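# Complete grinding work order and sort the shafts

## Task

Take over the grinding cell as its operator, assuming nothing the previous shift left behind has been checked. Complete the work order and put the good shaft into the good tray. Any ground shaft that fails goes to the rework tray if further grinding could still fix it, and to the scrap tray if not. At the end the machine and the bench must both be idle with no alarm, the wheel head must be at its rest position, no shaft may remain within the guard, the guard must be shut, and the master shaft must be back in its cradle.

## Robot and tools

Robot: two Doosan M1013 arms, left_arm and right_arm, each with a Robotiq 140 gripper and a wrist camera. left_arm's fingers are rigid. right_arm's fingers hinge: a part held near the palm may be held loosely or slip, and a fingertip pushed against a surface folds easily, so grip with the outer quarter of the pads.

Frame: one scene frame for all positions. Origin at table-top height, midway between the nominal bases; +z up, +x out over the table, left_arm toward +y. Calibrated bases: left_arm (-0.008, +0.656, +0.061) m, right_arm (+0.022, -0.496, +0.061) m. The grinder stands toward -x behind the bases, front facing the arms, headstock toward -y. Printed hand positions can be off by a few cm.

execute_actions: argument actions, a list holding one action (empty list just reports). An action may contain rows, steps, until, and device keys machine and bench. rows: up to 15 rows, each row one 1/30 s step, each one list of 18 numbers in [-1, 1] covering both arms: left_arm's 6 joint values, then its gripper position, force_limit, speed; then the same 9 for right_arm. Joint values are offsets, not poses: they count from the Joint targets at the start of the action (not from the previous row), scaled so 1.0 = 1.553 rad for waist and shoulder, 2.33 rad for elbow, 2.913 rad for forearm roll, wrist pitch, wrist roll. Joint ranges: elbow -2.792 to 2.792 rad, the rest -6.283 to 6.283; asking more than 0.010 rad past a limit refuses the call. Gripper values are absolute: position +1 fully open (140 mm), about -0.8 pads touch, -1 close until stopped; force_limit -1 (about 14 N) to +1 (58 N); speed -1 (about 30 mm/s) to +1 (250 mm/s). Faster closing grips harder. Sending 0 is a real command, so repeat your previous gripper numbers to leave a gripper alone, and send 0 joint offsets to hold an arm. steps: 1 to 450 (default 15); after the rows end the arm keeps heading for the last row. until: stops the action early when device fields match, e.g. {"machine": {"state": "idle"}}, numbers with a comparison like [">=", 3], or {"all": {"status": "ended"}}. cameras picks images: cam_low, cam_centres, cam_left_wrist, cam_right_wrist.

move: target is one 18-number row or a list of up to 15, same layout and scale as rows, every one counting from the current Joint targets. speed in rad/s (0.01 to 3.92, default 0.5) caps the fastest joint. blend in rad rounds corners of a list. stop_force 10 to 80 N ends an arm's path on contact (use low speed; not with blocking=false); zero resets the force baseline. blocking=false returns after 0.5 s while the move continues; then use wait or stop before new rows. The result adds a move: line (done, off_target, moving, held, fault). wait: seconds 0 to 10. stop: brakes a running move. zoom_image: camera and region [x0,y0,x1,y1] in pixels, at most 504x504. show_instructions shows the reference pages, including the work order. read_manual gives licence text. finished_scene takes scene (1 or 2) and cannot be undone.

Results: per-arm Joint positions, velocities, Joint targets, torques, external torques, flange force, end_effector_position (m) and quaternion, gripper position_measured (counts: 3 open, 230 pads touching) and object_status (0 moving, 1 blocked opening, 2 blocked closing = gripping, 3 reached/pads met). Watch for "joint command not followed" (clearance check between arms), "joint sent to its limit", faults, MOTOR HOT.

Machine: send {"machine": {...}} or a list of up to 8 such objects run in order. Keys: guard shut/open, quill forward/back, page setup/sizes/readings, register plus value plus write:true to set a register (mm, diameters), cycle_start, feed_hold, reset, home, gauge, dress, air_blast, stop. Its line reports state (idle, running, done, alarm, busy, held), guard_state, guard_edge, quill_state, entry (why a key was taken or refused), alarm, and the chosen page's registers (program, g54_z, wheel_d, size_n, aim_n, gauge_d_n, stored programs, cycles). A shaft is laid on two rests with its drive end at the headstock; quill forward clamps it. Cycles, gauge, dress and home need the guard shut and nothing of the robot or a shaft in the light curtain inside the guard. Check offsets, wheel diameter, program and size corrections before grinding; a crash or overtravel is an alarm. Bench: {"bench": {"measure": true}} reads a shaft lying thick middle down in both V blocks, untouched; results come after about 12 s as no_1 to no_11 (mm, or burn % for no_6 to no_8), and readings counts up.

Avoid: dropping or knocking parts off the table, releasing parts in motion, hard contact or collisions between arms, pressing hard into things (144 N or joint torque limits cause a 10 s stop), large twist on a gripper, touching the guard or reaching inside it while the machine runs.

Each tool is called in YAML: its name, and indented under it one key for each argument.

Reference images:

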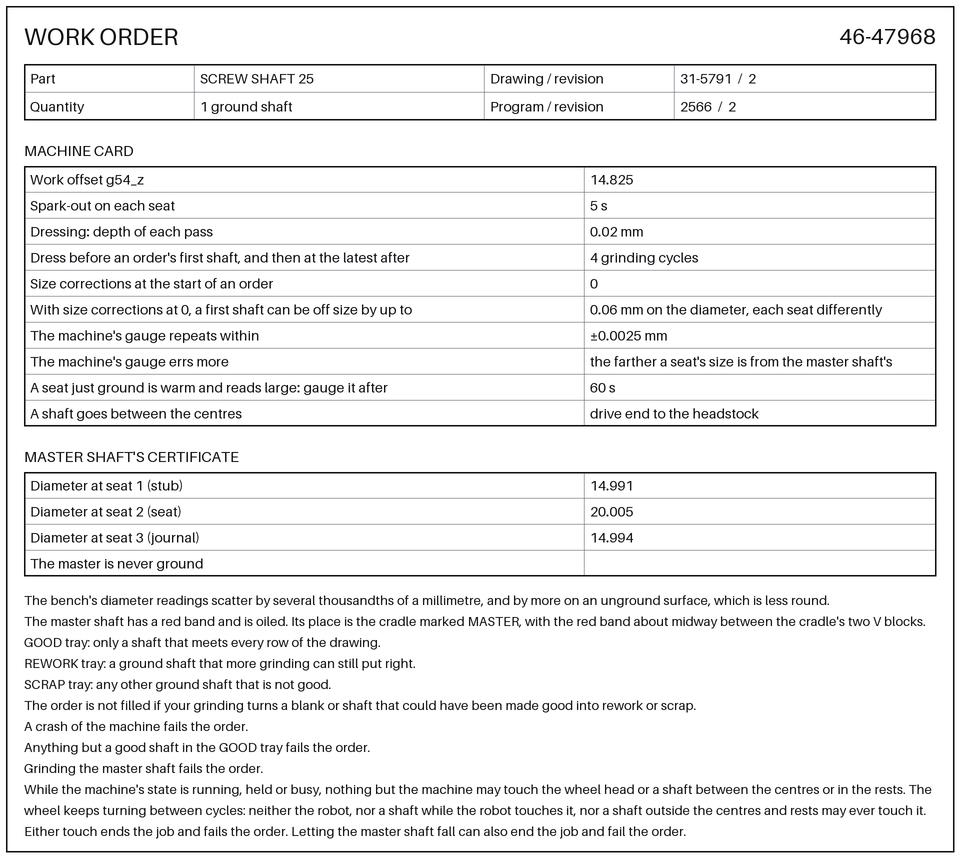

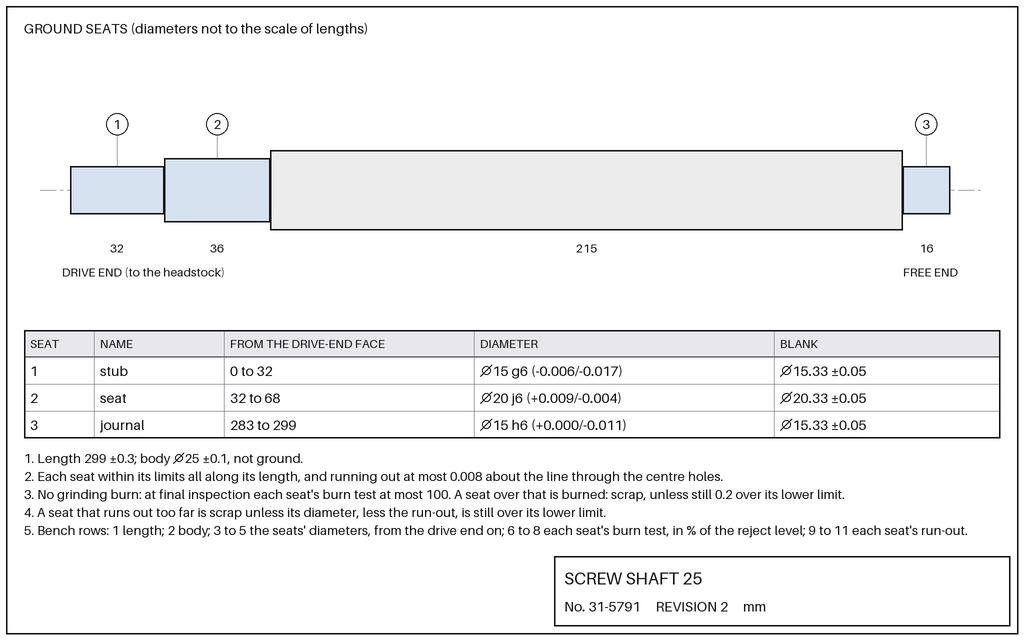

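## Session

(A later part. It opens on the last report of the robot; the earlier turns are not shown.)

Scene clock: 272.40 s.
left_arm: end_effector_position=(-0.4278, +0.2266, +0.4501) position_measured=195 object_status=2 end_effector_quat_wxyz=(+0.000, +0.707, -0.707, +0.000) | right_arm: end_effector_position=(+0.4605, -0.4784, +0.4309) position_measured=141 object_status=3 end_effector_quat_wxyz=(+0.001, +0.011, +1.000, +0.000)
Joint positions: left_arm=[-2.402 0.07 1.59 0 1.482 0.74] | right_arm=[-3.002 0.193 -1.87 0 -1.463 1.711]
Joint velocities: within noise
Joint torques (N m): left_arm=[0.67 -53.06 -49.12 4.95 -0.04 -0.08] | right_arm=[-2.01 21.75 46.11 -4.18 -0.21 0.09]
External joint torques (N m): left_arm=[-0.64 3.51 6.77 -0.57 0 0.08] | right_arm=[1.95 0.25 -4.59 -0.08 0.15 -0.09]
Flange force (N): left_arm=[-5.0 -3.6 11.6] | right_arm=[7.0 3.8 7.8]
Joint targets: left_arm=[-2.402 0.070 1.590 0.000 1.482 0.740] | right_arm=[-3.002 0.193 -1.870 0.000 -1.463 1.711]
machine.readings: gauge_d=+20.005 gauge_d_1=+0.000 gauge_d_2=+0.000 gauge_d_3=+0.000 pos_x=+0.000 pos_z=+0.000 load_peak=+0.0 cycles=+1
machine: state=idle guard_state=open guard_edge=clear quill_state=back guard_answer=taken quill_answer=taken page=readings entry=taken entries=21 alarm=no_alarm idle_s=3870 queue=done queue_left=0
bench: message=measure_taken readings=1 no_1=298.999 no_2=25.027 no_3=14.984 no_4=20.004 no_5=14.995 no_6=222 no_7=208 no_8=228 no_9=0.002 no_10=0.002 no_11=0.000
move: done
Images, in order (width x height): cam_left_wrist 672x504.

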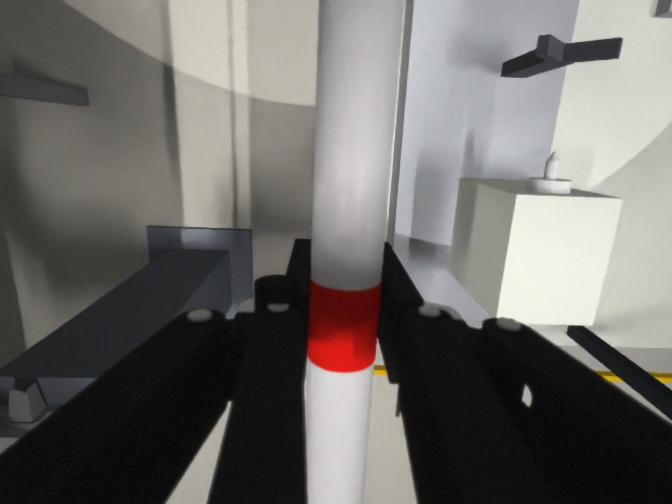

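move:
  target: [0.967,0,0,0,0,0.0937,-0.98,1,-1,0,0,0,0,0,0,-0.1,0.2,-1]
  speed: 1.2
  cameras: []

move:
  target:
    - [0.208,0.1603,0.0279,0,-0.1078,0,-0.98,1,-1,0,0,0,0,0,0,-0.1,0.2,-1]
  speed: 0.5
  cameras: ["cam_left_wrist"]

Scene clock: 275.27 s.
left_arm: end_effector_position=(+0.3921, +0.2076, +0.4502) position_measured=195 object_status=2 end_effector_quat_wxyz=(+0.000, +0.985, -0.170, +0.000) | right_arm: end_effector_position=(+0.4605, -0.4784, +0.4309) position_measured=141 object_status=3 end_effector_quat_wxyz=(+0.001, +0.011, +1.000, +0.000)
Joint positions: left_arm=[-0.9 0.07 1.59 0 1.482 1.013] | right_arm=[-3.002 0.193 -1.87 0 -1.463 1.711]
Joint velocities: within noise
Joint torques (N m): left_arm=[-0.63 -52.46 -48.61 4.92 -0.07 -0.08] | right_arm=[-2.37 21.32 46.23 -4.28 -0.17 0.13]
External joint torques (N m): left_arm=[0.65 2.74 6.25 -0.56 0.02 0.07] | right_arm=[2.35 0.26 -4.93 0.03 0.11 -0.13]
Flange force (N): left_arm=[-5.0 -4.1 10.6] | right_arm=[7.6 4.6 8.3]
Joint targets: left_arm=[-0.900 0.070 1.590 0.000 1.482 1.013] | right_arm=[-3.002 0.193 -1.870 0.000 -1.463 1.711]
machine.readings: gauge_d=+20.005 gauge_d_1=+0.000 gauge_d_2=+0.000 gauge_d_3=+0.000 pos_x=+0.000 pos_z=+0.000 load_peak=+0.0 cycles=+1
machine: state=idle guard_state=open guard_edge=clear quill_state=back guard_answer=taken quill_answer=taken page=readings entry=taken entries=21 alarm=no_alarm idle_s=3873 queue=done queue_left=0
bench: message=measure_taken readings=1 no_1=298.999 no_2=25.027 no_3=14.984 no_4=20.004 no_5=14.995 no_6=222 no_7=208 no_8=228 no_9=0.002 no_10=0.002 no_11=0.000
move: done
No camera images: "cameras" was empty.

Scene clock: 276.37 s.
left_arm: end_effector_position=(+0.6048, +0.2985, +0.2510) position_measured=195 object_status=2 end_effector_quat_wxyz=(+0.000, +1.000, -0.010, +0.000) | right_arm: end_effector_position=(+0.4605, -0.4784, +0.4309) position_measured=141 object_status=3 end_effector_quat_wxyz=(+0.001, +0.011, +1.000, +0.000)
Joint positions: left_arm=[-0.577 0.319 1.655 0 1.169 1.013] | right_arm=[-3.002 0.193 -1.87 0 -1.463 1.711]
Joint velocities: within noise
Joint torques (N m): left_arm=[0.37 -77.89 -44.94 4.59 -0.13 -0.07] | right_arm=[-2.44 20.9 46.27 -4.22 -0.16 0.14]
External joint torques (N m): left_arm=[-0.39 5.82 5.82 -0.56 0.08 0.07] | right_arm=[2.52 0.71 -4.87 -0.02 0.11 -0.14]
Flange force (N): left_arm=[-3.1 -1.2 9.8] | right_arm=[8.4 4.9 8.1]
Joint targets: left_arm=[-0.577 0.319 1.655 0.000 1.168 1.013] | right_arm=[-3.002 0.193 -1.870 0.000 -1.463 1.711]
machine.readings: gauge_d=+20.005 gauge_d_1=+0.000 gauge_d_2=+0.000 gauge_d_3=+0.000 pos_x=+0.000 pos_z=+0.000 load_peak=+0.0 cycles=+1
machine: state=idle guard_state=open guard_edge=clear quill_state=back guard_answer=taken quill_answer=taken page=readings entry=taken entries=21 alarm=no_alarm idle_s=3874 queue=done queue_left=0
bench: message=measure_taken readings=1 no_1=298.999 no_2=25.027 no_3=14.984 no_4=20.004 no_5=14.995 no_6=222 no_7=208 no_8=228 no_9=0.002 no_10=0.002 no_11=0.000
move: done
Images, in order (width x height): cam_left_wrist 672x504.

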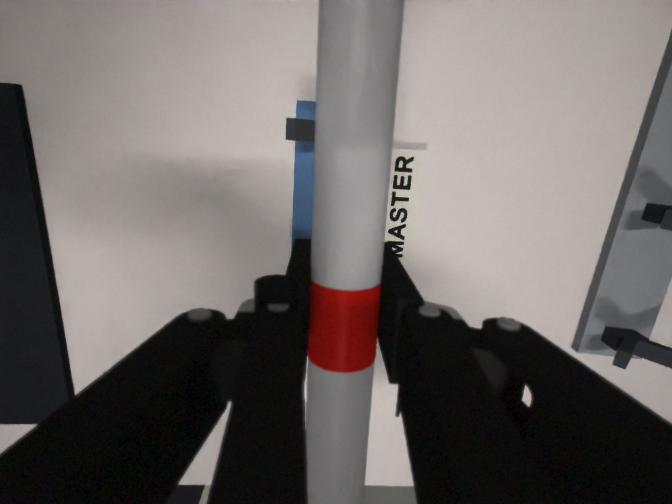

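move:
  target: [0,0.0903,0.0588,0,-0.0954,0,-0.98,1,-1,0,0,0,0,0,0,-0.1,0.2,-1]
  speed: 0.25
  cameras: ["cam_left_wrist","cam_low"]

move:
  target: [0,0.0200,0.0071,0,-0.0162,0,-0.98,1,-1,0,0,0,0,0,0,-0.1,0.2,-1]
  speed: 0.02
  stop_force: 12
  cameras: ["cam_left_wrist","cam_low"]

Scene clock: 278.23 s.
left_arm: end_effector_position=(+0.6056, +0.2981, +0.0856) position_measured=195 object_status=2 end_effector_quat_wxyz=(+0.000, +1.000, -0.010, +0.000) | right_arm: end_effector_position=(+0.4605, -0.4784, +0.4309) position_measured=141 object_status=3 end_effector_quat_wxyz=(+0.001, +0.011, +1.000, +0.000)
Joint positions: left_arm=[-0.577 0.459 1.792 0 0.891 1.013] | right_arm=[-3.002 0.193 -1.87 0 -1.463 1.711]
Joint velocities: within noise
Joint torques (N m): left_arm=[0.87 -83.32 -37.11 3.93 -0.16 -0.08] | right_arm=[-1.95 21.51 46.03 -4.21 -0.16 0.11]
External joint torques (N m): left_arm=[-0.84 3.64 4.01 -0.51 0.11 0.08] | right_arm=[1.95 0.31 -4.56 -0.05 0.11 -0.11]
Flange force (N): left_arm=[-3.7 -0.9 6.0] | right_arm=[7.1 3.8 7.7]
Joint targets: left_arm=[-0.577 0.459 1.792 0.000 0.891 1.013] | right_arm=[-3.002 0.193 -1.870 0.000 -1.463 1.711]
machine.readings: gauge_d=+20.005 gauge_d_1=+0.000 gauge_d_2=+0.000 gauge_d_3=+0.000 pos_x=+0.000 pos_z=+0.000 load_peak=+0.0 cycles=+1
machine: state=idle guard_state=open guard_edge=clear quill_state=back guard_answer=taken quill_answer=taken page=readings entry=taken entries=21 alarm=no_alarm idle_s=3875 queue=done queue_left=0
bench: message=measure_taken readings=1 no_1=298.999 no_2=25.027 no_3=14.984 no_4=20.004 no_5=14.995 no_6=222 no_7=208 no_8=228 no_9=0.002 no_10=0.002 no_11=0.000
move: done
Images, in order (width x height): cam_low 672x504, cam_left_wrist 672x504.

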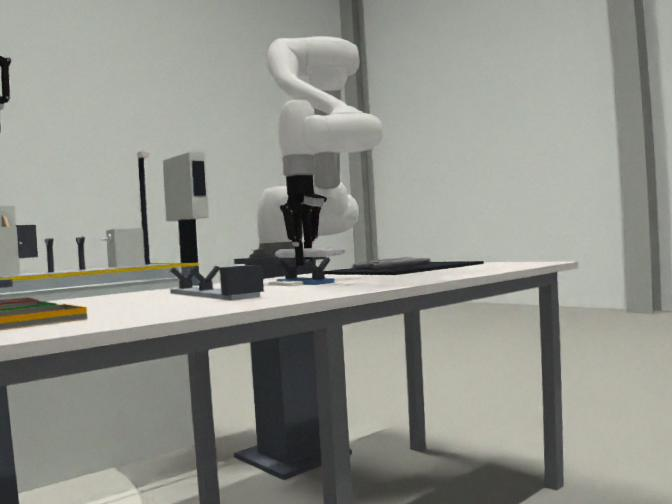

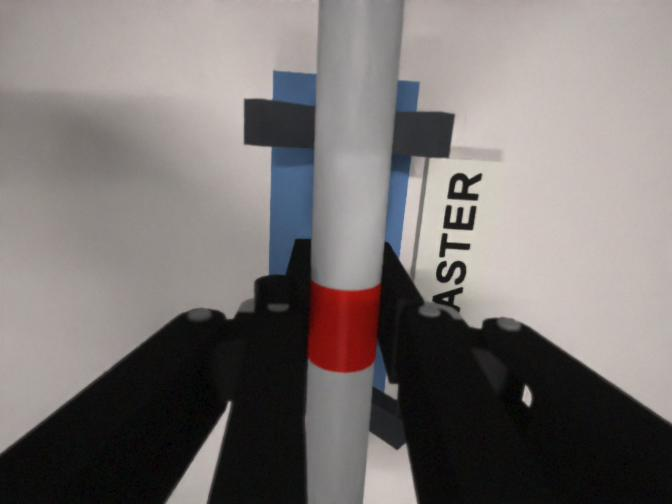

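Scene clock: 281.17 s.
left_arm: end_effector_position=(+0.6054, +0.2982, +0.0567) position_measured=195 object_status=2 end_effector_quat_wxyz=(+0.000, +1.000, -0.010, +0.000) | right_arm: end_effector_position=(+0.4605, -0.4784, +0.4309) position_measured=141 object_status=3 end_effector_quat_wxyz=(+0.001, +0.011, +1.000, +0.000)
Joint positions: left_arm=[-0.577 0.49 1.808 0 0.844 1.013] | right_arm=[-3.002 0.193 -1.87 0 -1.463 1.711]
Joint velocities: within noise
Joint torques (N m): left_arm=[-4.74 -71.21 -31.96 1.5 -2.43 -0.41] | right_arm=[-2.32 21.23 46.22 -4.2 -0.17 0.15]
External joint torques (N m): left_arm=[4.57 -9.92 0.17 1.78 2.38 0.41] | right_arm=[2.27 0.49 -4.8 -0.04 0.12 -0.15]
Flange force (N): left_arm=[-5.5 -11.1 -14.7] | right_arm=[7.8 4.4 8.1]
Joint targets: left_arm=[-0.577 0.490 1.808 0.000 0.844 1.013] | right_arm=[-3.002 0.193 -1.870 0.000 -1.463 1.711]
machine.readings: gauge_d=+20.005 gauge_d_1=+0.000 gauge_d_2=+0.000 gauge_d_3=+0.000 pos_x=+0.000 pos_z=+0.000 load_peak=+0.0 cycles=+1
machine: state=idle guard_state=open guard_edge=clear quill_state=back guard_answer=taken quill_answer=taken page=readings entry=taken entries=21 alarm=no_alarm idle_s=3878 queue=done queue_left=0
bench: message=measure_taken readings=1 no_1=298.999 no_2=25.027 no_3=14.984 no_4=20.004 no_5=14.995 no_6=222 no_7=208 no_8=228 no_9=0.002 no_10=0.002 no_11=0.000
move: contact (left_arm)
Images, in order (width x height): cam_low 672x504, cam_left_wrist 672x504.

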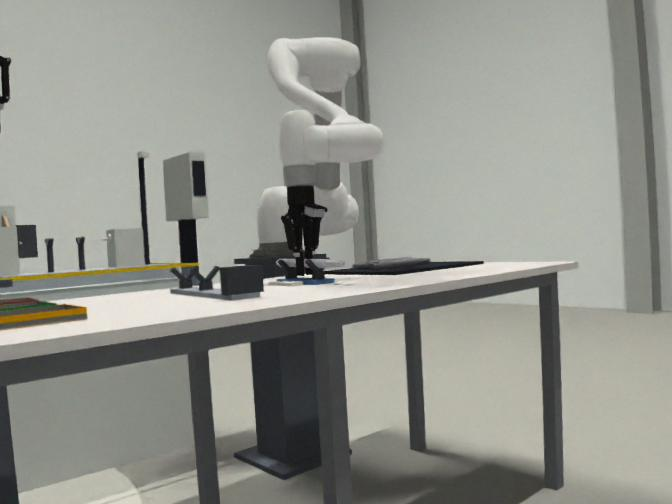

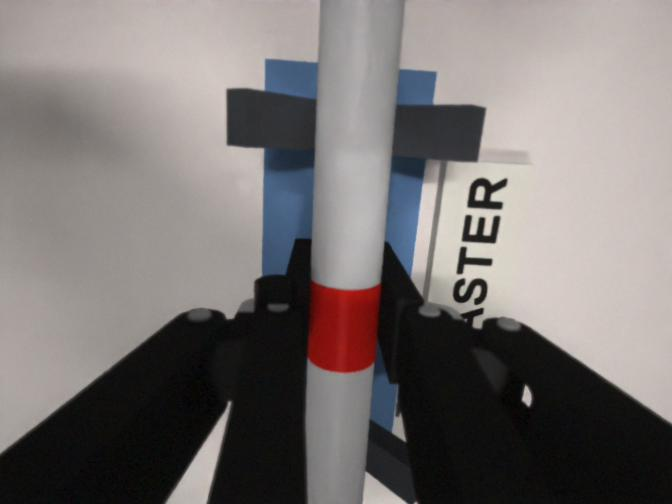

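execute_actions:
  actions:
    - {"rows":[[0,0,0,0,0,0,0.1,1,-1,0,0,0,0,0,0,-0.1,0.2,-1]],"steps":80}
  cameras: ["cam_left_wrist"]

Scene clock: 284.23 s.
left_arm: end_effector_position=(+0.6054, +0.2982, +0.0567) position_measured=117 object_status=3 end_effector_quat_wxyz=(+0.000, +1.000, -0.010, +0.000) | right_arm: end_effector_position=(+0.4605, -0.4784, +0.4309) position_measured=141 object_status=3 end_effector_quat_wxyz=(+0.001, +0.011, +1.000, +0.000)
Joint positions: left_arm=[-0.577 0.49 1.808 0 0.844 1.013] | right_arm=[-3.002 0.193 -1.87 0 -1.463 1.711]
Joint velocities: within noise
Joint torques (N m): left_arm=[1.04 -78.16 -31.79 3.78 0.01 -0.1] | right_arm=[-2.37 21.35 46.31 -4.25 -0.15 0.1]
External joint torques (N m): left_arm=[-1.22 -2.98 0.02 -0.5 -0.05 0.1] | right_arm=[2.4 0.3 -4.85 0 0.1 -0.1]
Flange force (N): left_arm=[-4.2 -0.5 -3.2] | right_arm=[7.6 4.8 8.2]
Joint targets: left_arm=[-0.577 0.490 1.808 0.000 0.844 1.013] | right_arm=[-3.002 0.193 -1.870 0.000 -1.463 1.711]
machine.readings: gauge_d=+20.005 gauge_d_1=+0.000 gauge_d_2=+0.000 gauge_d_3=+0.000 pos_x=+0.000 pos_z=+0.000 load_peak=+0.0 cycles=+1
machine: state=idle guard_state=open guard_edge=clear quill_state=back guard_answer=taken quill_answer=taken page=readings entry=taken entries=21 alarm=no_alarm idle_s=3881 queue=done queue_left=0
bench: message=measure_taken readings=1 no_1=298.999 no_2=25.027 no_3=14.984 no_4=20.004 no_5=14.995 no_6=222 no_7=208 no_8=228 no_9=0.002 no_10=0.002 no_11=0.000
Images, in order (width x height): cam_left_wrist 672x504.

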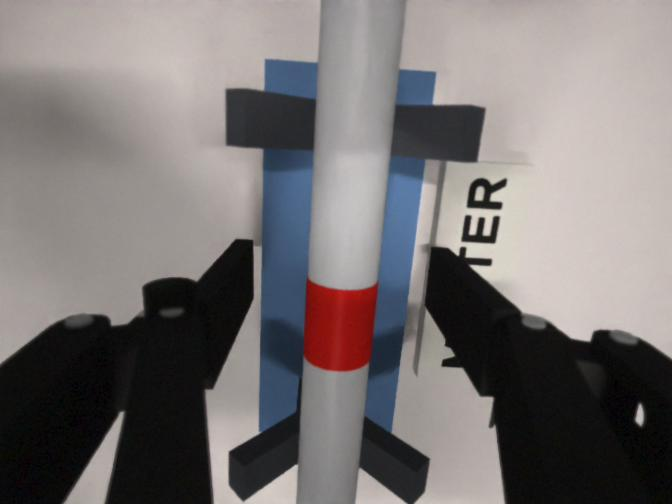

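move:
  target:
    - [0,-0.1101,-0.0657,0,0.1112,0,0.1,1,-1,0,0,0,0,0,0,-0.1,0.2,-1]
    - [0.4598,-0.4385,0.0339,0,0.2067,0.2386,0.1,1,-1,0,0,0,0,0,0,-0.1,0.2,-1]
  speed: [0.4,0.8]
  blend: [0.08,0]
  cameras: ["cam_left_wrist"]

Scene clock: 286.93 s.
left_arm: end_effector_position=(+0.4202, +0.7500, +0.4202) position_measured=117 object_status=3 end_effector_quat_wxyz=(+0.000, +1.000, +0.000, +0.000) | right_arm: end_effector_position=(+0.4605, -0.4784, +0.4309) position_measured=141 object_status=3 end_effector_quat_wxyz=(+0.001, +0.011, +1.000, +0.000)
Joint positions: left_arm=[0.138 -0.191 1.887 0 1.446 1.708] | right_arm=[-3.002 0.193 -1.87 0 -1.463 1.711]
Joint velocities: within noise
Joint torques (N m): left_arm=[-0.23 -20.96 -42.82 4.84 0.02 -0.15] | right_arm=[-2.28 21.09 46.17 -4.3 -0.13 0.11]
External joint torques (N m): left_arm=[0.2 -1.34 0.6 -0.52 -0.07 0.15] | right_arm=[2.27 0.76 -4.72 0.05 0.07 -0.11]
Flange force (N): left_arm=[-3.1 -0.1 0.8] | right_arm=[8.2 4.4 7.8]
Joint targets: left_arm=[0.138 -0.191 1.887 0.000 1.446 1.708] | right_arm=[-3.002 0.193 -1.870 0.000 -1.463 1.711]
machine.readings: gauge_d=+20.005 gauge_d_1=+0.000 gauge_d_2=+0.000 gauge_d_3=+0.000 pos_x=+0.000 pos_z=+0.000 load_peak=+0.0 cycles=+1
machine: state=idle guard_state=open guard_edge=clear quill_state=back guard_answer=taken quill_answer=taken page=readings entry=taken entries=21 alarm=no_alarm idle_s=3884 queue=done queue_left=0
bench: message=measure_taken readings=1 no_1=298.999 no_2=25.027 no_3=14.984 no_4=20.004 no_5=14.995 no_6=222 no_7=208 no_8=228 no_9=0.002 no_10=0.002 no_11=0.000
move: done
Images, in order (width x height): cam_left_wrist 672x504.

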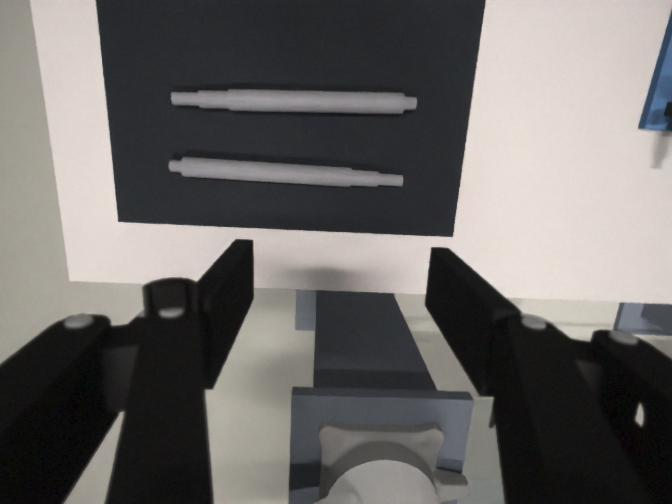

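move:
  target: [0.0260,0.1824,0.0662,0,-0.1504,-0.5294,0.1,1,-1,0,0,0,0,0,0,-0.1,0.2,-1]
  speed: 1.0
  cameras: ["cam_left_wrist"]

Scene clock: 290.43 s.
left_arm: end_effector_position=(+0.5077, +0.7837, +0.2005) position_measured=117 object_status=3 end_effector_quat_wxyz=(+0.000, +0.703, +0.711, +0.000) | right_arm: end_effector_position=(+0.4605, -0.4784, +0.4309) position_measured=141 object_status=3 end_effector_quat_wxyz=(+0.001, +0.011, +1.000, +0.000)
Joint positions: left_arm=[0.178 0.092 2.041 0 1.008 0.166] | right_arm=[-3.002 0.193 -1.87 0 -1.463 1.711]
Joint velocities: within noise
Joint torques (N m): left_arm=[0.53 -42.44 -36.32 4.22 -0.04 -0.15] | right_arm=[-2.38 21.04 46.19 -4.19 -0.18 0.09]
External joint torques (N m): left_arm=[-0.44 -3.26 0.38 -0.48 0.02 0.15] | right_arm=[2.36 0.61 -4.76 -0.07 0.13 -0.09]
Flange force (N): left_arm=[-1.8 -5.4 -2.8] | right_arm=[8.0 4.7 8.0]
Joint targets: left_arm=[0.178 0.092 2.041 0.000 1.008 0.166] | right_arm=[-3.002 0.193 -1.870 0.000 -1.463 1.711]
machine.readings: gauge_d=+20.005 gauge_d_1=+0.000 gauge_d_2=+0.000 gauge_d_3=+0.000 pos_x=+0.000 pos_z=+0.000 load_peak=+0.0 cycles=+1
machine: state=idle guard_state=open guard_edge=clear quill_state=back guard_answer=taken quill_answer=taken page=readings entry=taken entries=21 alarm=no_alarm idle_s=3888 queue=done queue_left=0
bench: message=measure_taken readings=1 no_1=298.999 no_2=25.027 no_3=14.984 no_4=20.004 no_5=14.995 no_6=222 no_7=208 no_8=228 no_9=0.002 no_10=0.002 no_11=0.000
move: done
Images, in order (width x height): cam_left_wrist 672x504.

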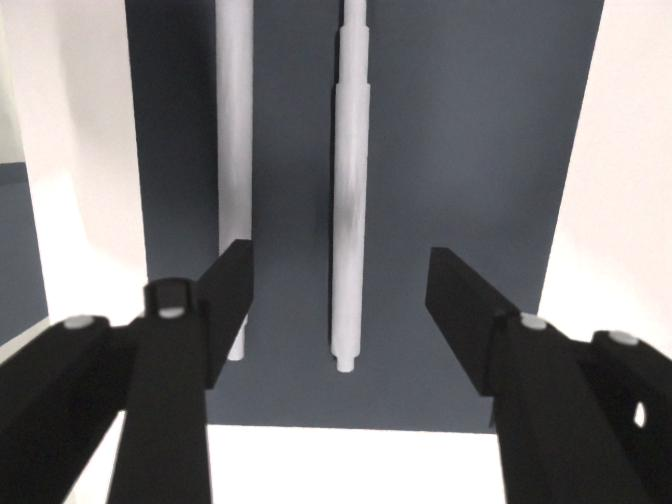

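move:
  target: [-0.0055,0.0876,0.0263,0,-0.0675,-0.0029,0.1,1,-1,0,0,0,0,0,0,-0.1,0.2,-1]
  speed: 0.3
  cameras: ["cam_left_wrist"]

Scene clock: 295.20 s.
left_arm: end_effector_position=(+0.5239, +0.7819, +0.1001) position_measured=117 object_status=3 end_effector_quat_wxyz=(+0.000, +0.703, +0.711, +0.000) | right_arm: end_effector_position=(+0.4605, -0.4784, +0.4309) position_measured=141 object_status=3 end_effector_quat_wxyz=(+0.001, +0.011, +1.000, +0.000)
Joint positions: left_arm=[0.17 0.228 2.103 0 0.811 0.157] | right_arm=[-3.002 0.193 -1.87 0 -1.463 1.711]
Joint velocities: within noise
Joint torques (N m): left_arm=[1.04 -52.43 -30.79 3.69 0.05 -0.11] | right_arm=[-2.23 21.28 46.07 -4.27 -0.2 0.08]
External joint torques (N m): left_arm=[-1.03 -2.18 0 -0.5 -0.06 0.11] | right_arm=[2.27 0.44 -4.47 0 0.15 -0.08]
Flange force (N): left_arm=[-2.3 -2.7 -2.7] | right_arm=[7.3 4.5 7.6]
Joint targets: left_arm=[0.170 0.228 2.103 0.000 0.811 0.157] | right_arm=[-3.002 0.193 -1.870 0.000 -1.463 1.711]
machine.readings: gauge_d=+20.005 gauge_d_1=+0.000 gauge_d_2=+0.000 gauge_d_3=+0.000 pos_x=+0.000 pos_z=+0.000 load_peak=+0.0 cycles=+1
machine: state=idle guard_state=open guard_edge=clear quill_state=back guard_answer=taken quill_answer=taken page=readings entry=taken entries=21 alarm=no_alarm idle_s=3892 queue=done queue_left=0
bench: message=measure_taken readings=1 no_1=298.999 no_2=25.027 no_3=14.984 no_4=20.004 no_5=14.995 no_6=222 no_7=208 no_8=228 no_9=0.002 no_10=0.002 no_11=0.000
move: done
Images, in order (width x height): cam_left_wrist 672x504.

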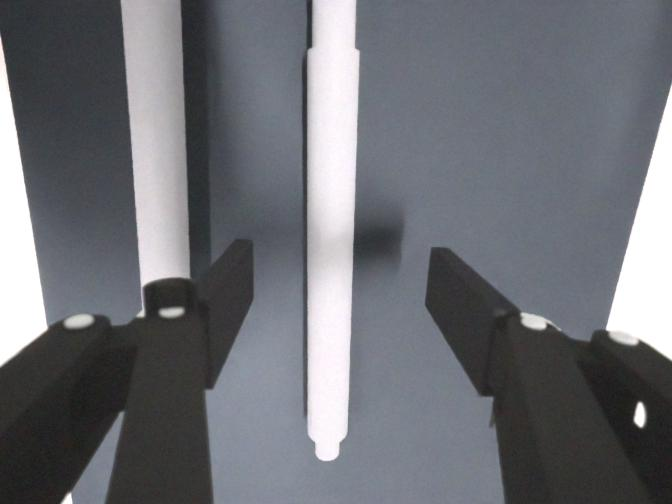

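move:
  target: [0.0004,0.0251,0.0091,0,-0.0208,0.0005,-0.1,1,-1,0,0,0,0,0,0,-0.1,0.2,-1]
  speed: 0.2
  cameras: ["cam_left_wrist"]

move:
  target: [0,0.0164,0.0048,0,-0.0126,0,-0.1,1,-1,0,0,0,0,0,0,-0.1,0.2,-1]
  speed: 0.03
  stop_force: 12
  cameras: ["cam_left_wrist","cam_low"]

Scene clock: 296.93 s.
left_arm: end_effector_position=(+0.5235, +0.7822, +0.0705) position_measured=141 object_status=0 end_effector_quat_wxyz=(+0.000, +0.703, +0.711, +0.000) | right_arm: end_effector_position=(+0.4605, -0.4784, +0.4309) position_measured=141 object_status=3 end_effector_quat_wxyz=(+0.001, +0.011, +1.000, +0.000)
Joint positions: left_arm=[0.17 0.267 2.124 0 0.751 0.159] | right_arm=[-3.002 0.193 -1.87 0 -1.463 1.711]
Joint velocities: within noise
Joint torques (N m): left_arm=[0.85 -53.63 -28.63 3.46 0.1 -0.09] | right_arm=[-1.94 21.24 46.1 -4.24 -0.2 0.13]
External joint torques (N m): left_arm=[-0.93 -3.1 -0.38 -0.45 -0.12 0.09] | right_arm=[1.96 0.28 -4.69 -0.02 0.15 -0.13]
Flange force (N): left_arm=[-2.3 -3.1 -4.3] | right_arm=[7.2 3.7 8.0]
Joint targets: left_arm=[0.170 0.267 2.124 0.000 0.751 0.159] | right_arm=[-3.002 0.193 -1.870 0.000 -1.463 1.711]
machine.readings: gauge_d=+20.005 gauge_d_1=+0.000 gauge_d_2=+0.000 gauge_d_3=+0.000 pos_x=+0.000 pos_z=+0.000 load_peak=+0.0 cycles=+1
machine: state=idle guard_state=open guard_edge=clear quill_state=back guard_answer=taken quill_answer=taken page=readings entry=taken entries=21 alarm=no_alarm idle_s=3894 queue=done queue_left=0
bench: message=measure_taken readings=1 no_1=298.999 no_2=25.027 no_3=14.984 no_4=20.004 no_5=14.995 no_6=222 no_7=208 no_8=228 no_9=0.002 no_10=0.002 no_11=0.000
move: done
Images, in order (width x height): cam_left_wrist 672x504.

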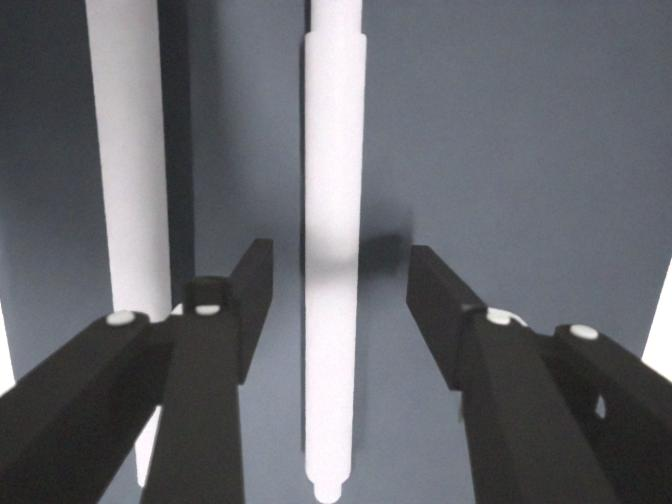

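Scene clock: 298.83 s.
left_arm: end_effector_position=(+0.5234, +0.7822, +0.0524) position_measured=141 object_status=3 end_effector_quat_wxyz=(+0.000, +0.703, +0.711, +0.000) | right_arm: end_effector_position=(+0.4605, -0.4784, +0.4309) position_measured=141 object_status=3 end_effector_quat_wxyz=(+0.001, +0.011, +1.000, +0.000)
Joint positions: left_arm=[0.17 0.293 2.135 0 0.714 0.159] | right_arm=[-3.002 0.193 -1.87 0 -1.463 1.711]
Joint velocities: within noise
Joint torques (N m): left_arm=[1.1 -55.26 -27.59 3.35 0.02 -0.1] | right_arm=[-1.83 21.55 46.01 -4.25 -0.13 0.07]
External joint torques (N m): left_arm=[-1.12 -2.88 -0.25 -0.46 -0.04 0.1] | right_arm=[1.74 0.62 -4.48 -0.01 0.07 -0.07]
Flange force (N): left_arm=[-2.5 -2.8 -4.2] | right_arm=[7.5 3.4 7.5]
Joint targets: left_arm=[0.170 0.293 2.135 0.000 0.714 0.159] | right_arm=[-3.002 0.193 -1.870 0.000 -1.463 1.711]
machine.readings: gauge_d=+20.005 gauge_d_1=+0.000 gauge_d_2=+0.000 gauge_d_3=+0.000 pos_x=+0.000 pos_z=+0.000 load_peak=+0.0 cycles=+1
machine: state=idle guard_state=open guard_edge=clear quill_state=back guard_answer=taken quill_answer=taken page=readings entry=taken entries=21 alarm=no_alarm idle_s=3896 queue=done queue_left=0
bench: message=measure_taken readings=1 no_1=298.999 no_2=25.027 no_3=14.984 no_4=20.004 no_5=14.995 no_6=222 no_7=208 no_8=228 no_9=0.002 no_10=0.002 no_11=0.000
move: done
Images, in order (width x height): cam_low 672x504, cam_left_wrist 672x504.

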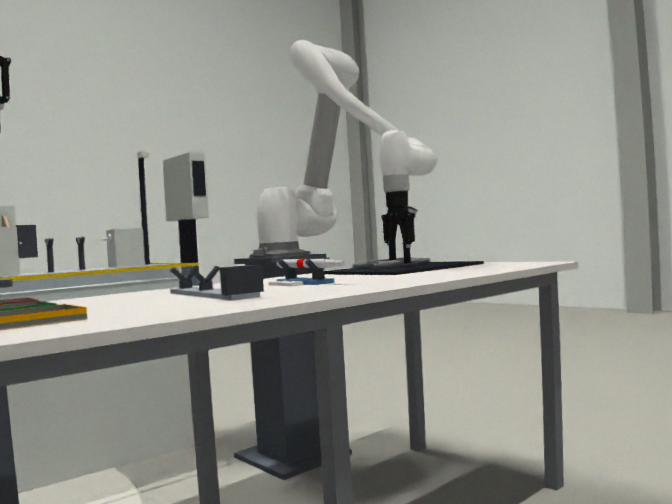

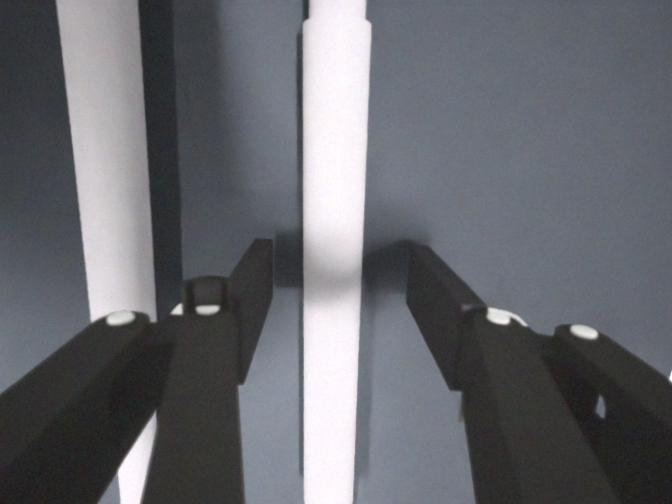

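move:
  target: [0,0.0130,0.0035,0,-0.0099,0,-0.1,1,-1,0,0,0,0,0,0,-0.1,0.2,-1]
  speed: 0.03
  stop_force: 12
  cameras: ["cam_left_wrist"]

Scene clock: 300.60 s.
left_arm: end_effector_position=(+0.5235, +0.7822, +0.0408) position_measured=141 object_status=3 end_effector_quat_wxyz=(+0.000, +0.703, +0.711, +0.000) | right_arm: end_effector_position=(+0.4605, -0.4784, +0.4309) position_measured=141 object_status=3 end_effector_quat_wxyz=(+0.001, +0.011, +1.000, +0.000)
Joint positions: left_arm=[0.17 0.31 2.142 0 0.69 0.159] | right_arm=[-3.002 0.193 -1.87 0 -1.463 1.711]
Joint velocities: within noise
Joint torques (N m): left_arm=[0.96 -38.05 -18.03 3.4 -1.25 -0.12] | right_arm=[-2.31 21.3 46.05 -4.21 -0.21 0.17]
External joint torques (N m): left_arm=[-1.02 -20.98 -9 -0.6 1.23 0.12] | right_arm=[2.31 0.36 -4.64 -0.03 0.16 -0.17]
Flange force (N): left_arm=[-3.4 -7.5 -38.4] | right_arm=[7.4 4.4 7.9]
Joint targets: left_arm=[0.170 0.310 2.142 0.000 0.690 0.159] | right_arm=[-3.002 0.193 -1.870 0.000 -1.463 1.711]
machine.readings: gauge_d=+20.005 gauge_d_1=+0.000 gauge_d_2=+0.000 gauge_d_3=+0.000 pos_x=+0.000 pos_z=+0.000 load_peak=+0.0 cycles=+1
machine: state=idle guard_state=open guard_edge=clear quill_state=back guard_answer=taken quill_answer=taken page=readings entry=taken entries=21 alarm=no_alarm idle_s=3898 queue=done queue_left=0
bench: message=measure_taken readings=1 no_1=298.999 no_2=25.027 no_3=14.984 no_4=20.004 no_5=14.995 no_6=222 no_7=208 no_8=228 no_9=0.002 no_10=0.002 no_11=0.000
move: contact (left_arm)
Images, in order (width x height): cam_left_wrist 672x504.

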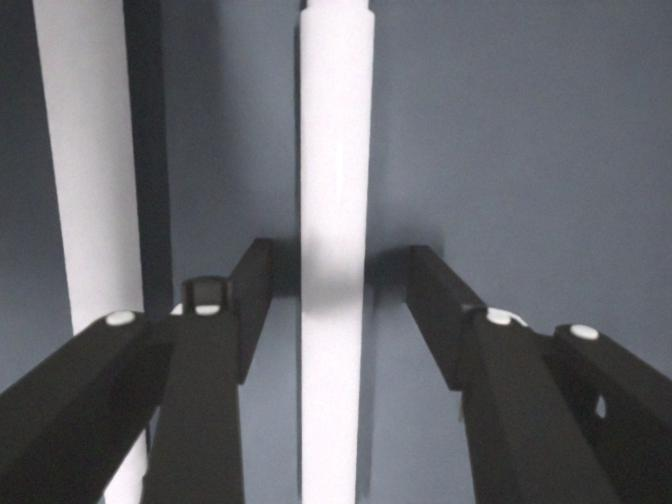

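move:
  target: [0.0009,-0.0064,0.0007,0,0.0027,0.0001,-0.1,1,-1,0,0,0,0,0,0,-0.1,0.2,-1]
  speed: 0.05
  cameras: []

execute_actions:
  actions:
    - {"rows":[[0,0,0,0,0,0,-1,0,-1,0,0,0,0,0,0,-0.1,0.2,-1]],"steps":75}
  cameras: ["cam_left_wrist"]

Scene clock: 301.83 s.
left_arm: end_effector_position=(+0.5212, +0.7826, +0.0456) position_measured=141 object_status=3 end_effector_quat_wxyz=(+0.000, +0.703, +0.711, +0.000) | right_arm: end_effector_position=(+0.4605, -0.4784, +0.4309) position_measured=141 object_status=3 end_effector_quat_wxyz=(+0.001, +0.011, +1.000, +0.000)
Joint positions: left_arm=[0.172 0.3 2.144 0 0.698 0.159] | right_arm=[-3.002 0.193 -1.87 0 -1.463 1.711]
Joint velocities: within noise
Joint torques (N m): left_arm=[0.85 -55.15 -27.1 3.27 0.02 -0.1] | right_arm=[-2.05 21.41 46.07 -4.3 -0.19 0.06]
External joint torques (N m): left_arm=[-0.81 -3.12 -0.2 -0.44 -0.03 0.1] | right_arm=[1.99 0.16 -4.67 0.05 0.14 -0.06]
Flange force (N): left_arm=[-2.1 -3.2 -4.6] | right_arm=[7.0 4.0 8.0]
Joint targets: left_arm=[0.172 0.300 2.144 0.000 0.698 0.159] | right_arm=[-3.002 0.193 -1.870 0.000 -1.463 1.711]
machine.readings: gauge_d=+20.005 gauge_d_1=+0.000 gauge_d_2=+0.000 gauge_d_3=+0.000 pos_x=+0.000 pos_z=+0.000 load_peak=+0.0 cycles=+1
machine: state=idle guard_state=open guard_edge=clear quill_state=back guard_answer=taken quill_answer=taken page=readings entry=taken entries=21 alarm=no_alarm idle_s=3899 queue=done queue_left=0
bench: message=measure_taken readings=1 no_1=298.999 no_2=25.027 no_3=14.984 no_4=20.004 no_5=14.995 no_6=222 no_7=208 no_8=228 no_9=0.002 no_10=0.002 no_11=0.000
move: done
No camera images: "cameras" was empty.

Scene clock: 304.53 s.
left_arm: end_effector_position=(+0.5212, +0.7826, +0.0456) position_measured=195 object_status=2 end_effector_quat_wxyz=(+0.000, +0.703, +0.711, +0.000) | right_arm: end_effector_position=(+0.4605, -0.4784, +0.4309) position_measured=141 object_status=3 end_effector_quat_wxyz=(+0.001, +0.011, +1.000, +0.000)
Joint positions: left_arm=[0.172 0.3 2.144 0 0.698 0.159] | right_arm=[-3.002 0.193 -1.87 0 -1.463 1.711]
Joint velocities: within noise
Joint torques (N m): left_arm=[0.56 -52.5 -25.88 3.76 -0.36 0.46] | right_arm=[-2.44 21.34 46.24 -4.21 -0.19 0.17]
External joint torques (N m): left_arm=[-0.62 -5.82 -1.43 -0.93 0.34 -0.46] | right_arm=[2.46 0.27 -4.78 -0.04 0.14 -0.17]
Flange force (N): left_arm=[-2.9 -3.9 -10.1] | right_arm=[7.5 4.8 8.1]
Joint targets: left_arm=[0.172 0.300 2.144 0.000 0.698 0.159] | right_arm=[-3.002 0.193 -1.870 0.000 -1.463 1.711]
machine.readings: gauge_d=+20.005 gauge_d_1=+0.000 gauge_d_2=+0.000 gauge_d_3=+0.000 pos_x=+0.000 pos_z=+0.000 load_peak=+0.0 cycles=+1
machine: state=idle guard_state=open guard_edge=clear quill_state=back guard_answer=taken quill_answer=taken page=readings entry=taken entries=21 alarm=no_alarm idle_s=3901 queue=done queue_left=0
bench: message=measure_taken readings=1 no_1=298.999 no_2=25.027 no_3=14.984 no_4=20.004 no_5=14.995 no_6=222 no_7=208 no_8=228 no_9=0.002 no_10=0.002 no_11=0.000
Images, in order (width x height): cam_left_wrist 672x504.

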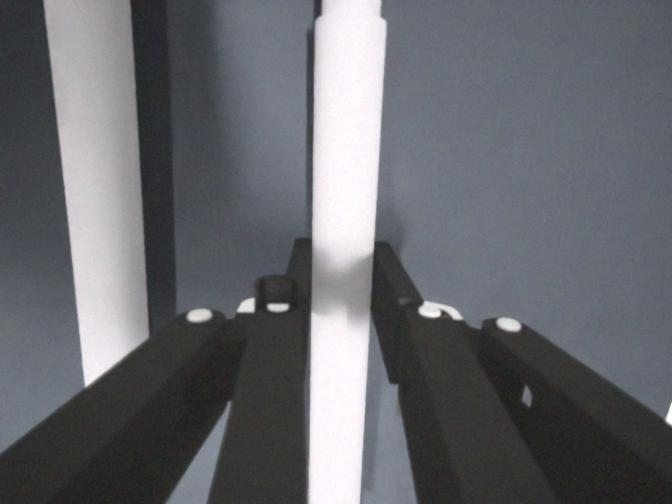

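move:
  target:
    - [0,-0.0648,-0.0225,0,0.0524,0,-0.98,0.2,-1,0,0,0,0,0,0,-0.1,0.2,-1]
    - [0,-0.1711,-0.1032,0,0.1736,0,-0.98,0.2,-1,0,0,0,0,0,0,-0.1,0.2,-1]
    - [-0.7012,0.1507,-0.3863,0,0.2290,0.2043,-0.98,0.2,-1,0,0,0,0,0,0,-0.1,0.2,-1]
  speed: [0.15,0.4,0.8]
  blend: [0.03,0.1,0]
  cameras: ["cam_left_wrist","cam_low"]

Scene clock: 309.13 s.
left_arm: end_effector_position=(+0.5436, -0.0080, +0.3006) position_measured=196 object_status=2 end_effector_quat_wxyz=(+0.000, +0.999, -0.051, +0.000) | right_arm: end_effector_position=(+0.4605, -0.4784, +0.4309) position_measured=141 object_status=3 end_effector_quat_wxyz=(+0.001, +0.011, +1.000, +0.000)
Joint positions: left_arm=[-0.917 0.534 1.243 0 1.365 0.754] | right_arm=[-3.002 0.193 -1.87 0 -1.463 1.711]
Joint velocities: within noise
Joint torques (N m): left_arm=[1.41 -102.6 -47.57 4.83 -0.02 -0.05] | right_arm=[-2.45 21.23 46.26 -4.25 -0.21 0.09]
External joint torques (N m): left_arm=[-1.32 7.52 5.91 -0.52 -0.02 0.05] | right_arm=[2.46 0.48 -4.82 0 0.16 -0.09]
Flange force (N): left_arm=[-3.2 -1.1 10.2] | right_arm=[7.9 4.9 8.2]
Joint targets: left_arm=[-0.918 0.534 1.243 0.000 1.365 0.754] | right_arm=[-3.002 0.193 -1.870 0.000 -1.463 1.711]
machine.readings: gauge_d=+20.005 gauge_d_1=+0.000 gauge_d_2=+0.000 gauge_d_3=+0.000 pos_x=+0.000 pos_z=+0.000 load_peak=+0.0 cycles=+1
machine: state=idle guard_state=open guard_edge=clear quill_state=back guard_answer=taken quill_answer=taken page=readings entry=taken entries=21 alarm=no_alarm idle_s=3906 queue=done queue_left=0
bench: message=measure_taken readings=1 no_1=298.999 no_2=25.027 no_3=14.984 no_4=20.004 no_5=14.995 no_6=222 no_7=208 no_8=228 no_9=0.002 no_10=0.002 no_11=0.000
move: done
Images, in order (width x height): cam_low 672x504, cam_left_wrist 672x504.

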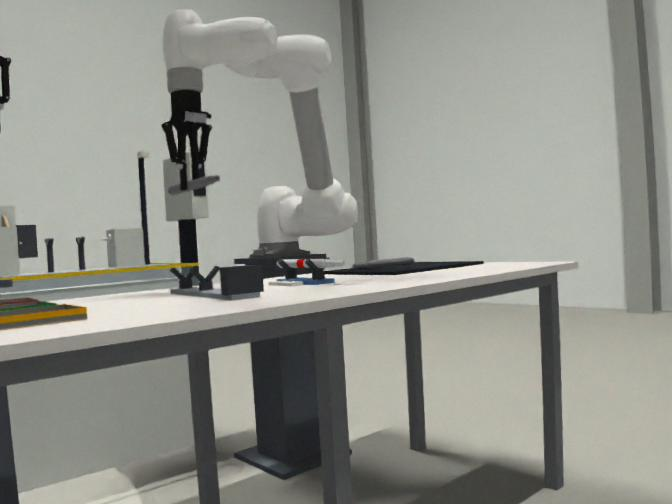

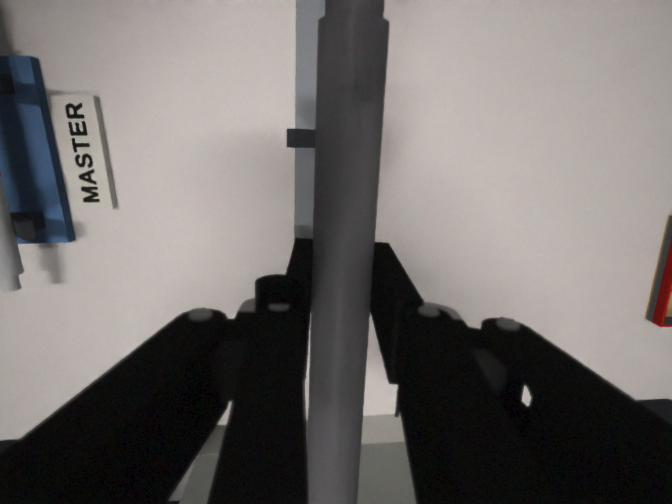

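move:
  target:
    - [0,0.0425,0.0592,0,-0.0700,0,-0.98,0.2,-1,0,0,0,0,0,0,-0.1,0.2,-1]
    - [0,0.0778,0.0827,0,-0.1078,0,-0.98,0.2,-1,0,0,0,0,0,0,-0.1,0.2,-1]
  speed: [0.3,0.15]
  blend: [0.03,0]
  cameras: ["cam_left_wrist"]

move:
  target: [0,0.0091,0.0044,0,-0.0083,0,-0.98,0.2,-1,0,0,0,0,0,0,-0.1,0.2,-1]
  speed: 0.02
  stop_force: 12
  cameras: ["cam_left_wrist"]

Scene clock: 311.33 s.
left_arm: end_effector_position=(+0.5435, -0.0083, +0.0955) position_measured=196 object_status=2 end_effector_quat_wxyz=(+0.000, +0.999, -0.051, +0.000) | right_arm: end_effector_position=(+0.4605, -0.4784, +0.4309) position_measured=141 object_status=3 end_effector_quat_wxyz=(+0.001, +0.011, +1.000, +0.000)
Joint positions: left_arm=[-0.918 0.655 1.436 0 1.051 0.754] | right_arm=[-3.002 0.193 -1.87 0 -1.463 1.711]
Joint velocities: within noise
Joint torques (N m): left_arm=[0.88 -105.84 -42.19 4.3 0.05 -0.1] | right_arm=[-1.98 21.59 46.23 -4.2 -0.19 0.1]
External joint torques (N m): left_arm=[-0.83 4.9 5.19 -0.47 -0.09 0.1] | right_arm=[2.02 -0.25 -4.91 -0.04 0.14 -0.1]
Flange force (N): left_arm=[-5.1 -3.8 7.3] | right_arm=[6.6 4.0 8.4]
Joint targets: left_arm=[-0.918 0.655 1.436 0.000 1.051 0.754] | right_arm=[-3.002 0.193 -1.870 0.000 -1.463 1.711]
machine.readings: gauge_d=+20.005 gauge_d_1=+0.000 gauge_d_2=+0.000 gauge_d_3=+0.000 pos_x=+0.000 pos_z=+0.000 load_peak=+0.0 cycles=+1
machine: state=idle guard_state=open guard_edge=clear quill_state=back guard_answer=taken quill_answer=taken page=readings entry=taken entries=21 alarm=no_alarm idle_s=3908 queue=done queue_left=0
bench: message=measure_taken readings=1 no_1=298.999 no_2=25.027 no_3=14.984 no_4=20.004 no_5=14.995 no_6=222 no_7=208 no_8=228 no_9=0.002 no_10=0.002 no_11=0.000
move: done
Images, in order (width x height): cam_left_wrist 672x504.

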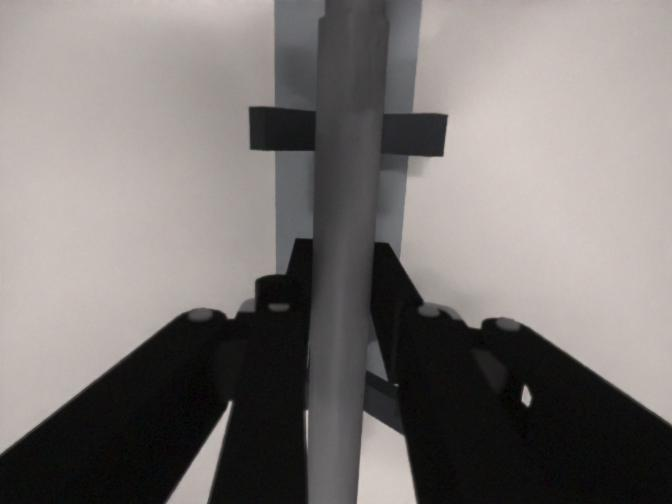

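Scene clock: 313.10 s.
left_arm: end_effector_position=(+0.5436, -0.0084, +0.0792) position_measured=196 object_status=2 end_effector_quat_wxyz=(+0.000, +0.999, -0.051, +0.000) | right_arm: end_effector_position=(+0.4605, -0.4784, +0.4309) position_measured=141 object_status=3 end_effector_quat_wxyz=(+0.001, +0.011, +1.000, +0.000)
Joint positions: left_arm=[-0.918 0.668 1.446 0 1.027 0.754] | right_arm=[-3.002 0.193 -1.87 0 -1.463 1.711]
Joint velocities: within noise
Joint torques (N m): left_arm=[7.08 -85.98 -28.8 6.63 0.48 0.17] | right_arm=[-2.03 21.17 46.53 -4.21 -0.17 0.16]
External joint torques (N m): left_arm=[-7.36 -15.39 -7.61 -2.87 -0.52 -0.17] | right_arm=[2.06 0.47 -5.1 -0.03 0.12 -0.16]
Flange force (N): left_arm=[-8.4 4.0 -16.6] | right_arm=[8.1 3.8 8.6]
Joint targets: left_arm=[-0.918 0.668 1.446 0.000 1.027 0.754] | right_arm=[-3.002 0.193 -1.870 0.000 -1.463 1.711]
machine.readings: gauge_d=+20.005 gauge_d_1=+0.000 gauge_d_2=+0.000 gauge_d_3=+0.000 pos_x=+0.000 pos_z=+0.000 load_peak=+0.0 cycles=+1
machine: state=idle guard_state=open guard_edge=clear quill_state=back guard_answer=taken quill_answer=taken page=readings entry=taken entries=21 alarm=no_alarm idle_s=3910 queue=done queue_left=0
bench: message=measure_taken readings=1 no_1=298.999 no_2=25.027 no_3=14.984 no_4=20.004 no_5=14.995 no_6=222 no_7=208 no_8=228 no_9=0.002 no_10=0.002 no_11=0.000
move: contact (left_arm)
Images, in order (width x height): cam_left_wrist 672x504.

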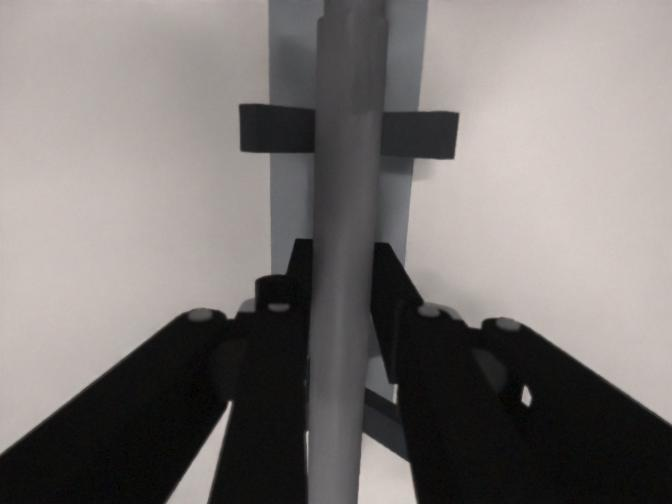

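execute_actions:
  actions:
    - {"rows":[[0,0,0,0,0,0,0.1,0.2,-1,0,0,0,0,0,0,-0.1,0.2,-1]],"steps":70}
  cameras: ["cam_left_wrist"]

execute_actions:
  actions:
    - {"bench":{"measure":true},"steps":450,"until":{"bench":{"state":"idle"}}}
  cameras: []

Scene clock: 315.80 s.
left_arm: end_effector_position=(+0.5436, -0.0084, +0.0791) position_measured=117 object_status=3 end_effector_quat_wxyz=(+0.000, +0.999, -0.051, +0.000) | right_arm: end_effector_position=(+0.4605, -0.4784, +0.4309) position_measured=141 object_status=3 end_effector_quat_wxyz=(+0.001, +0.011, +1.000, +0.000)
Joint positions: left_arm=[-0.918 0.668 1.446 0 1.027 0.754] | right_arm=[-3.002 0.193 -1.87 0 -1.463 1.711]
Joint velocities: within noise
Joint torques (N m): left_arm=[0.61 -98.64 -36.72 4.29 0.05 -0.12] | right_arm=[-2.19 21.23 46.24 -4.22 -0.2 0.14]
External joint torques (N m): left_arm=[-0.62 -2.76 0.31 -0.53 -0.09 0.12] | right_arm=[2.14 0.43 -4.82 -0.04 0.15 -0.14]
Flange force (N): left_arm=[-3.8 -2.9 -2.0] | right_arm=[7.7 4.1 8.2]
Joint targets: left_arm=[-0.918 0.668 1.446 0.000 1.027 0.754] | right_arm=[-3.002 0.193 -1.870 0.000 -1.463 1.711]
machine.readings: gauge_d=+20.005 gauge_d_1=+0.000 gauge_d_2=+0.000 gauge_d_3=+0.000 pos_x=+0.000 pos_z=+0.000 load_peak=+0.0 cycles=+1
machine: state=idle guard_state=open guard_edge=clear quill_state=back guard_answer=taken quill_answer=taken page=readings entry=taken entries=21 alarm=no_alarm idle_s=3913 queue=done queue_left=0
bench: message=measure_taken readings=1 no_1=298.999 no_2=25.027 no_3=14.984 no_4=20.004 no_5=14.995 no_6=222 no_7=208 no_8=228 no_9=0.002 no_10=0.002 no_11=0.000
Images, in order (width x height): cam_left_wrist 672x504.

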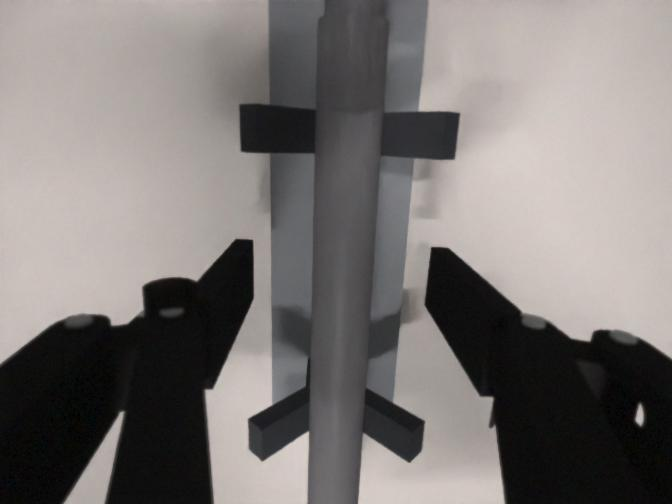

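Scene clock: 328.00 s.
left_arm: end_effector_position=(+0.5436, -0.0084, +0.0792) position_measured=117 object_status=3 end_effector_quat_wxyz=(+0.000, +0.999, -0.051, +0.000) | right_arm: end_effector_position=(+0.4605, -0.4784, +0.4309) position_measured=141 object_status=3 end_effector_quat_wxyz=(+0.001, +0.011, +1.000, +0.000)
Joint positions: left_arm=[-0.918 0.668 1.446 0 1.027 0.754] | right_arm=[-3.002 0.193 -1.87 0 -1.463 1.711]
Joint velocities: within noise
Joint torques (N m): left_arm=[0.77 -98.7 -36.65 4.23 0.02 -0.07] | right_arm=[-2.32 20.99 45.95 -4.23 -0.19 0.15]
External joint torques (N m): left_arm=[-0.6 -2.72 0.24 -0.46 -0.07 0.07] | right_arm=[2.26 0.9 -4.49 -0.02 0.13 -0.15]
Flange force (N): left_arm=[-3.6 -2.7 -2.1] | right_arm=[8.1 4.3 7.5]
Joint targets: left_arm=[-0.918 0.668 1.446 0.000 1.027 0.754] | right_arm=[-3.002 0.193 -1.870 0.000 -1.463 1.711]
Tool commands: left_gripper/position=+0.1 left_gripper/force_limit=+0.2 left_gripper/speed=-1.0 right_gripper/position=-0.1 right_gripper/force_limit=+0.2 right_gripper/speed=-1.0
machine.readings: gauge_d=+20.005 gauge_d_1=+0.000 gauge_d_2=+0.000 gauge_d_3=+0.000 pos_x=+0.000 pos_z=+0.000 load_peak=+0.0 cycles=+1
machine: state=idle guard_state=open guard_edge=clear quill_state=back guard_answer=taken quill_answer=taken page=readings entry=taken entries=21 alarm=no_alarm idle_s=3925 queue=done queue_left=0
bench: message=measure_taken readings=2 no_1=299.002 no_2=24.984 no_3=15.303 no_4=20.356 no_5=15.316 no_6=43 no_7=44 no_8=43 no_9=0.004 no_10=0.002 no_11=0.006
No camera images: "cameras" was empty.


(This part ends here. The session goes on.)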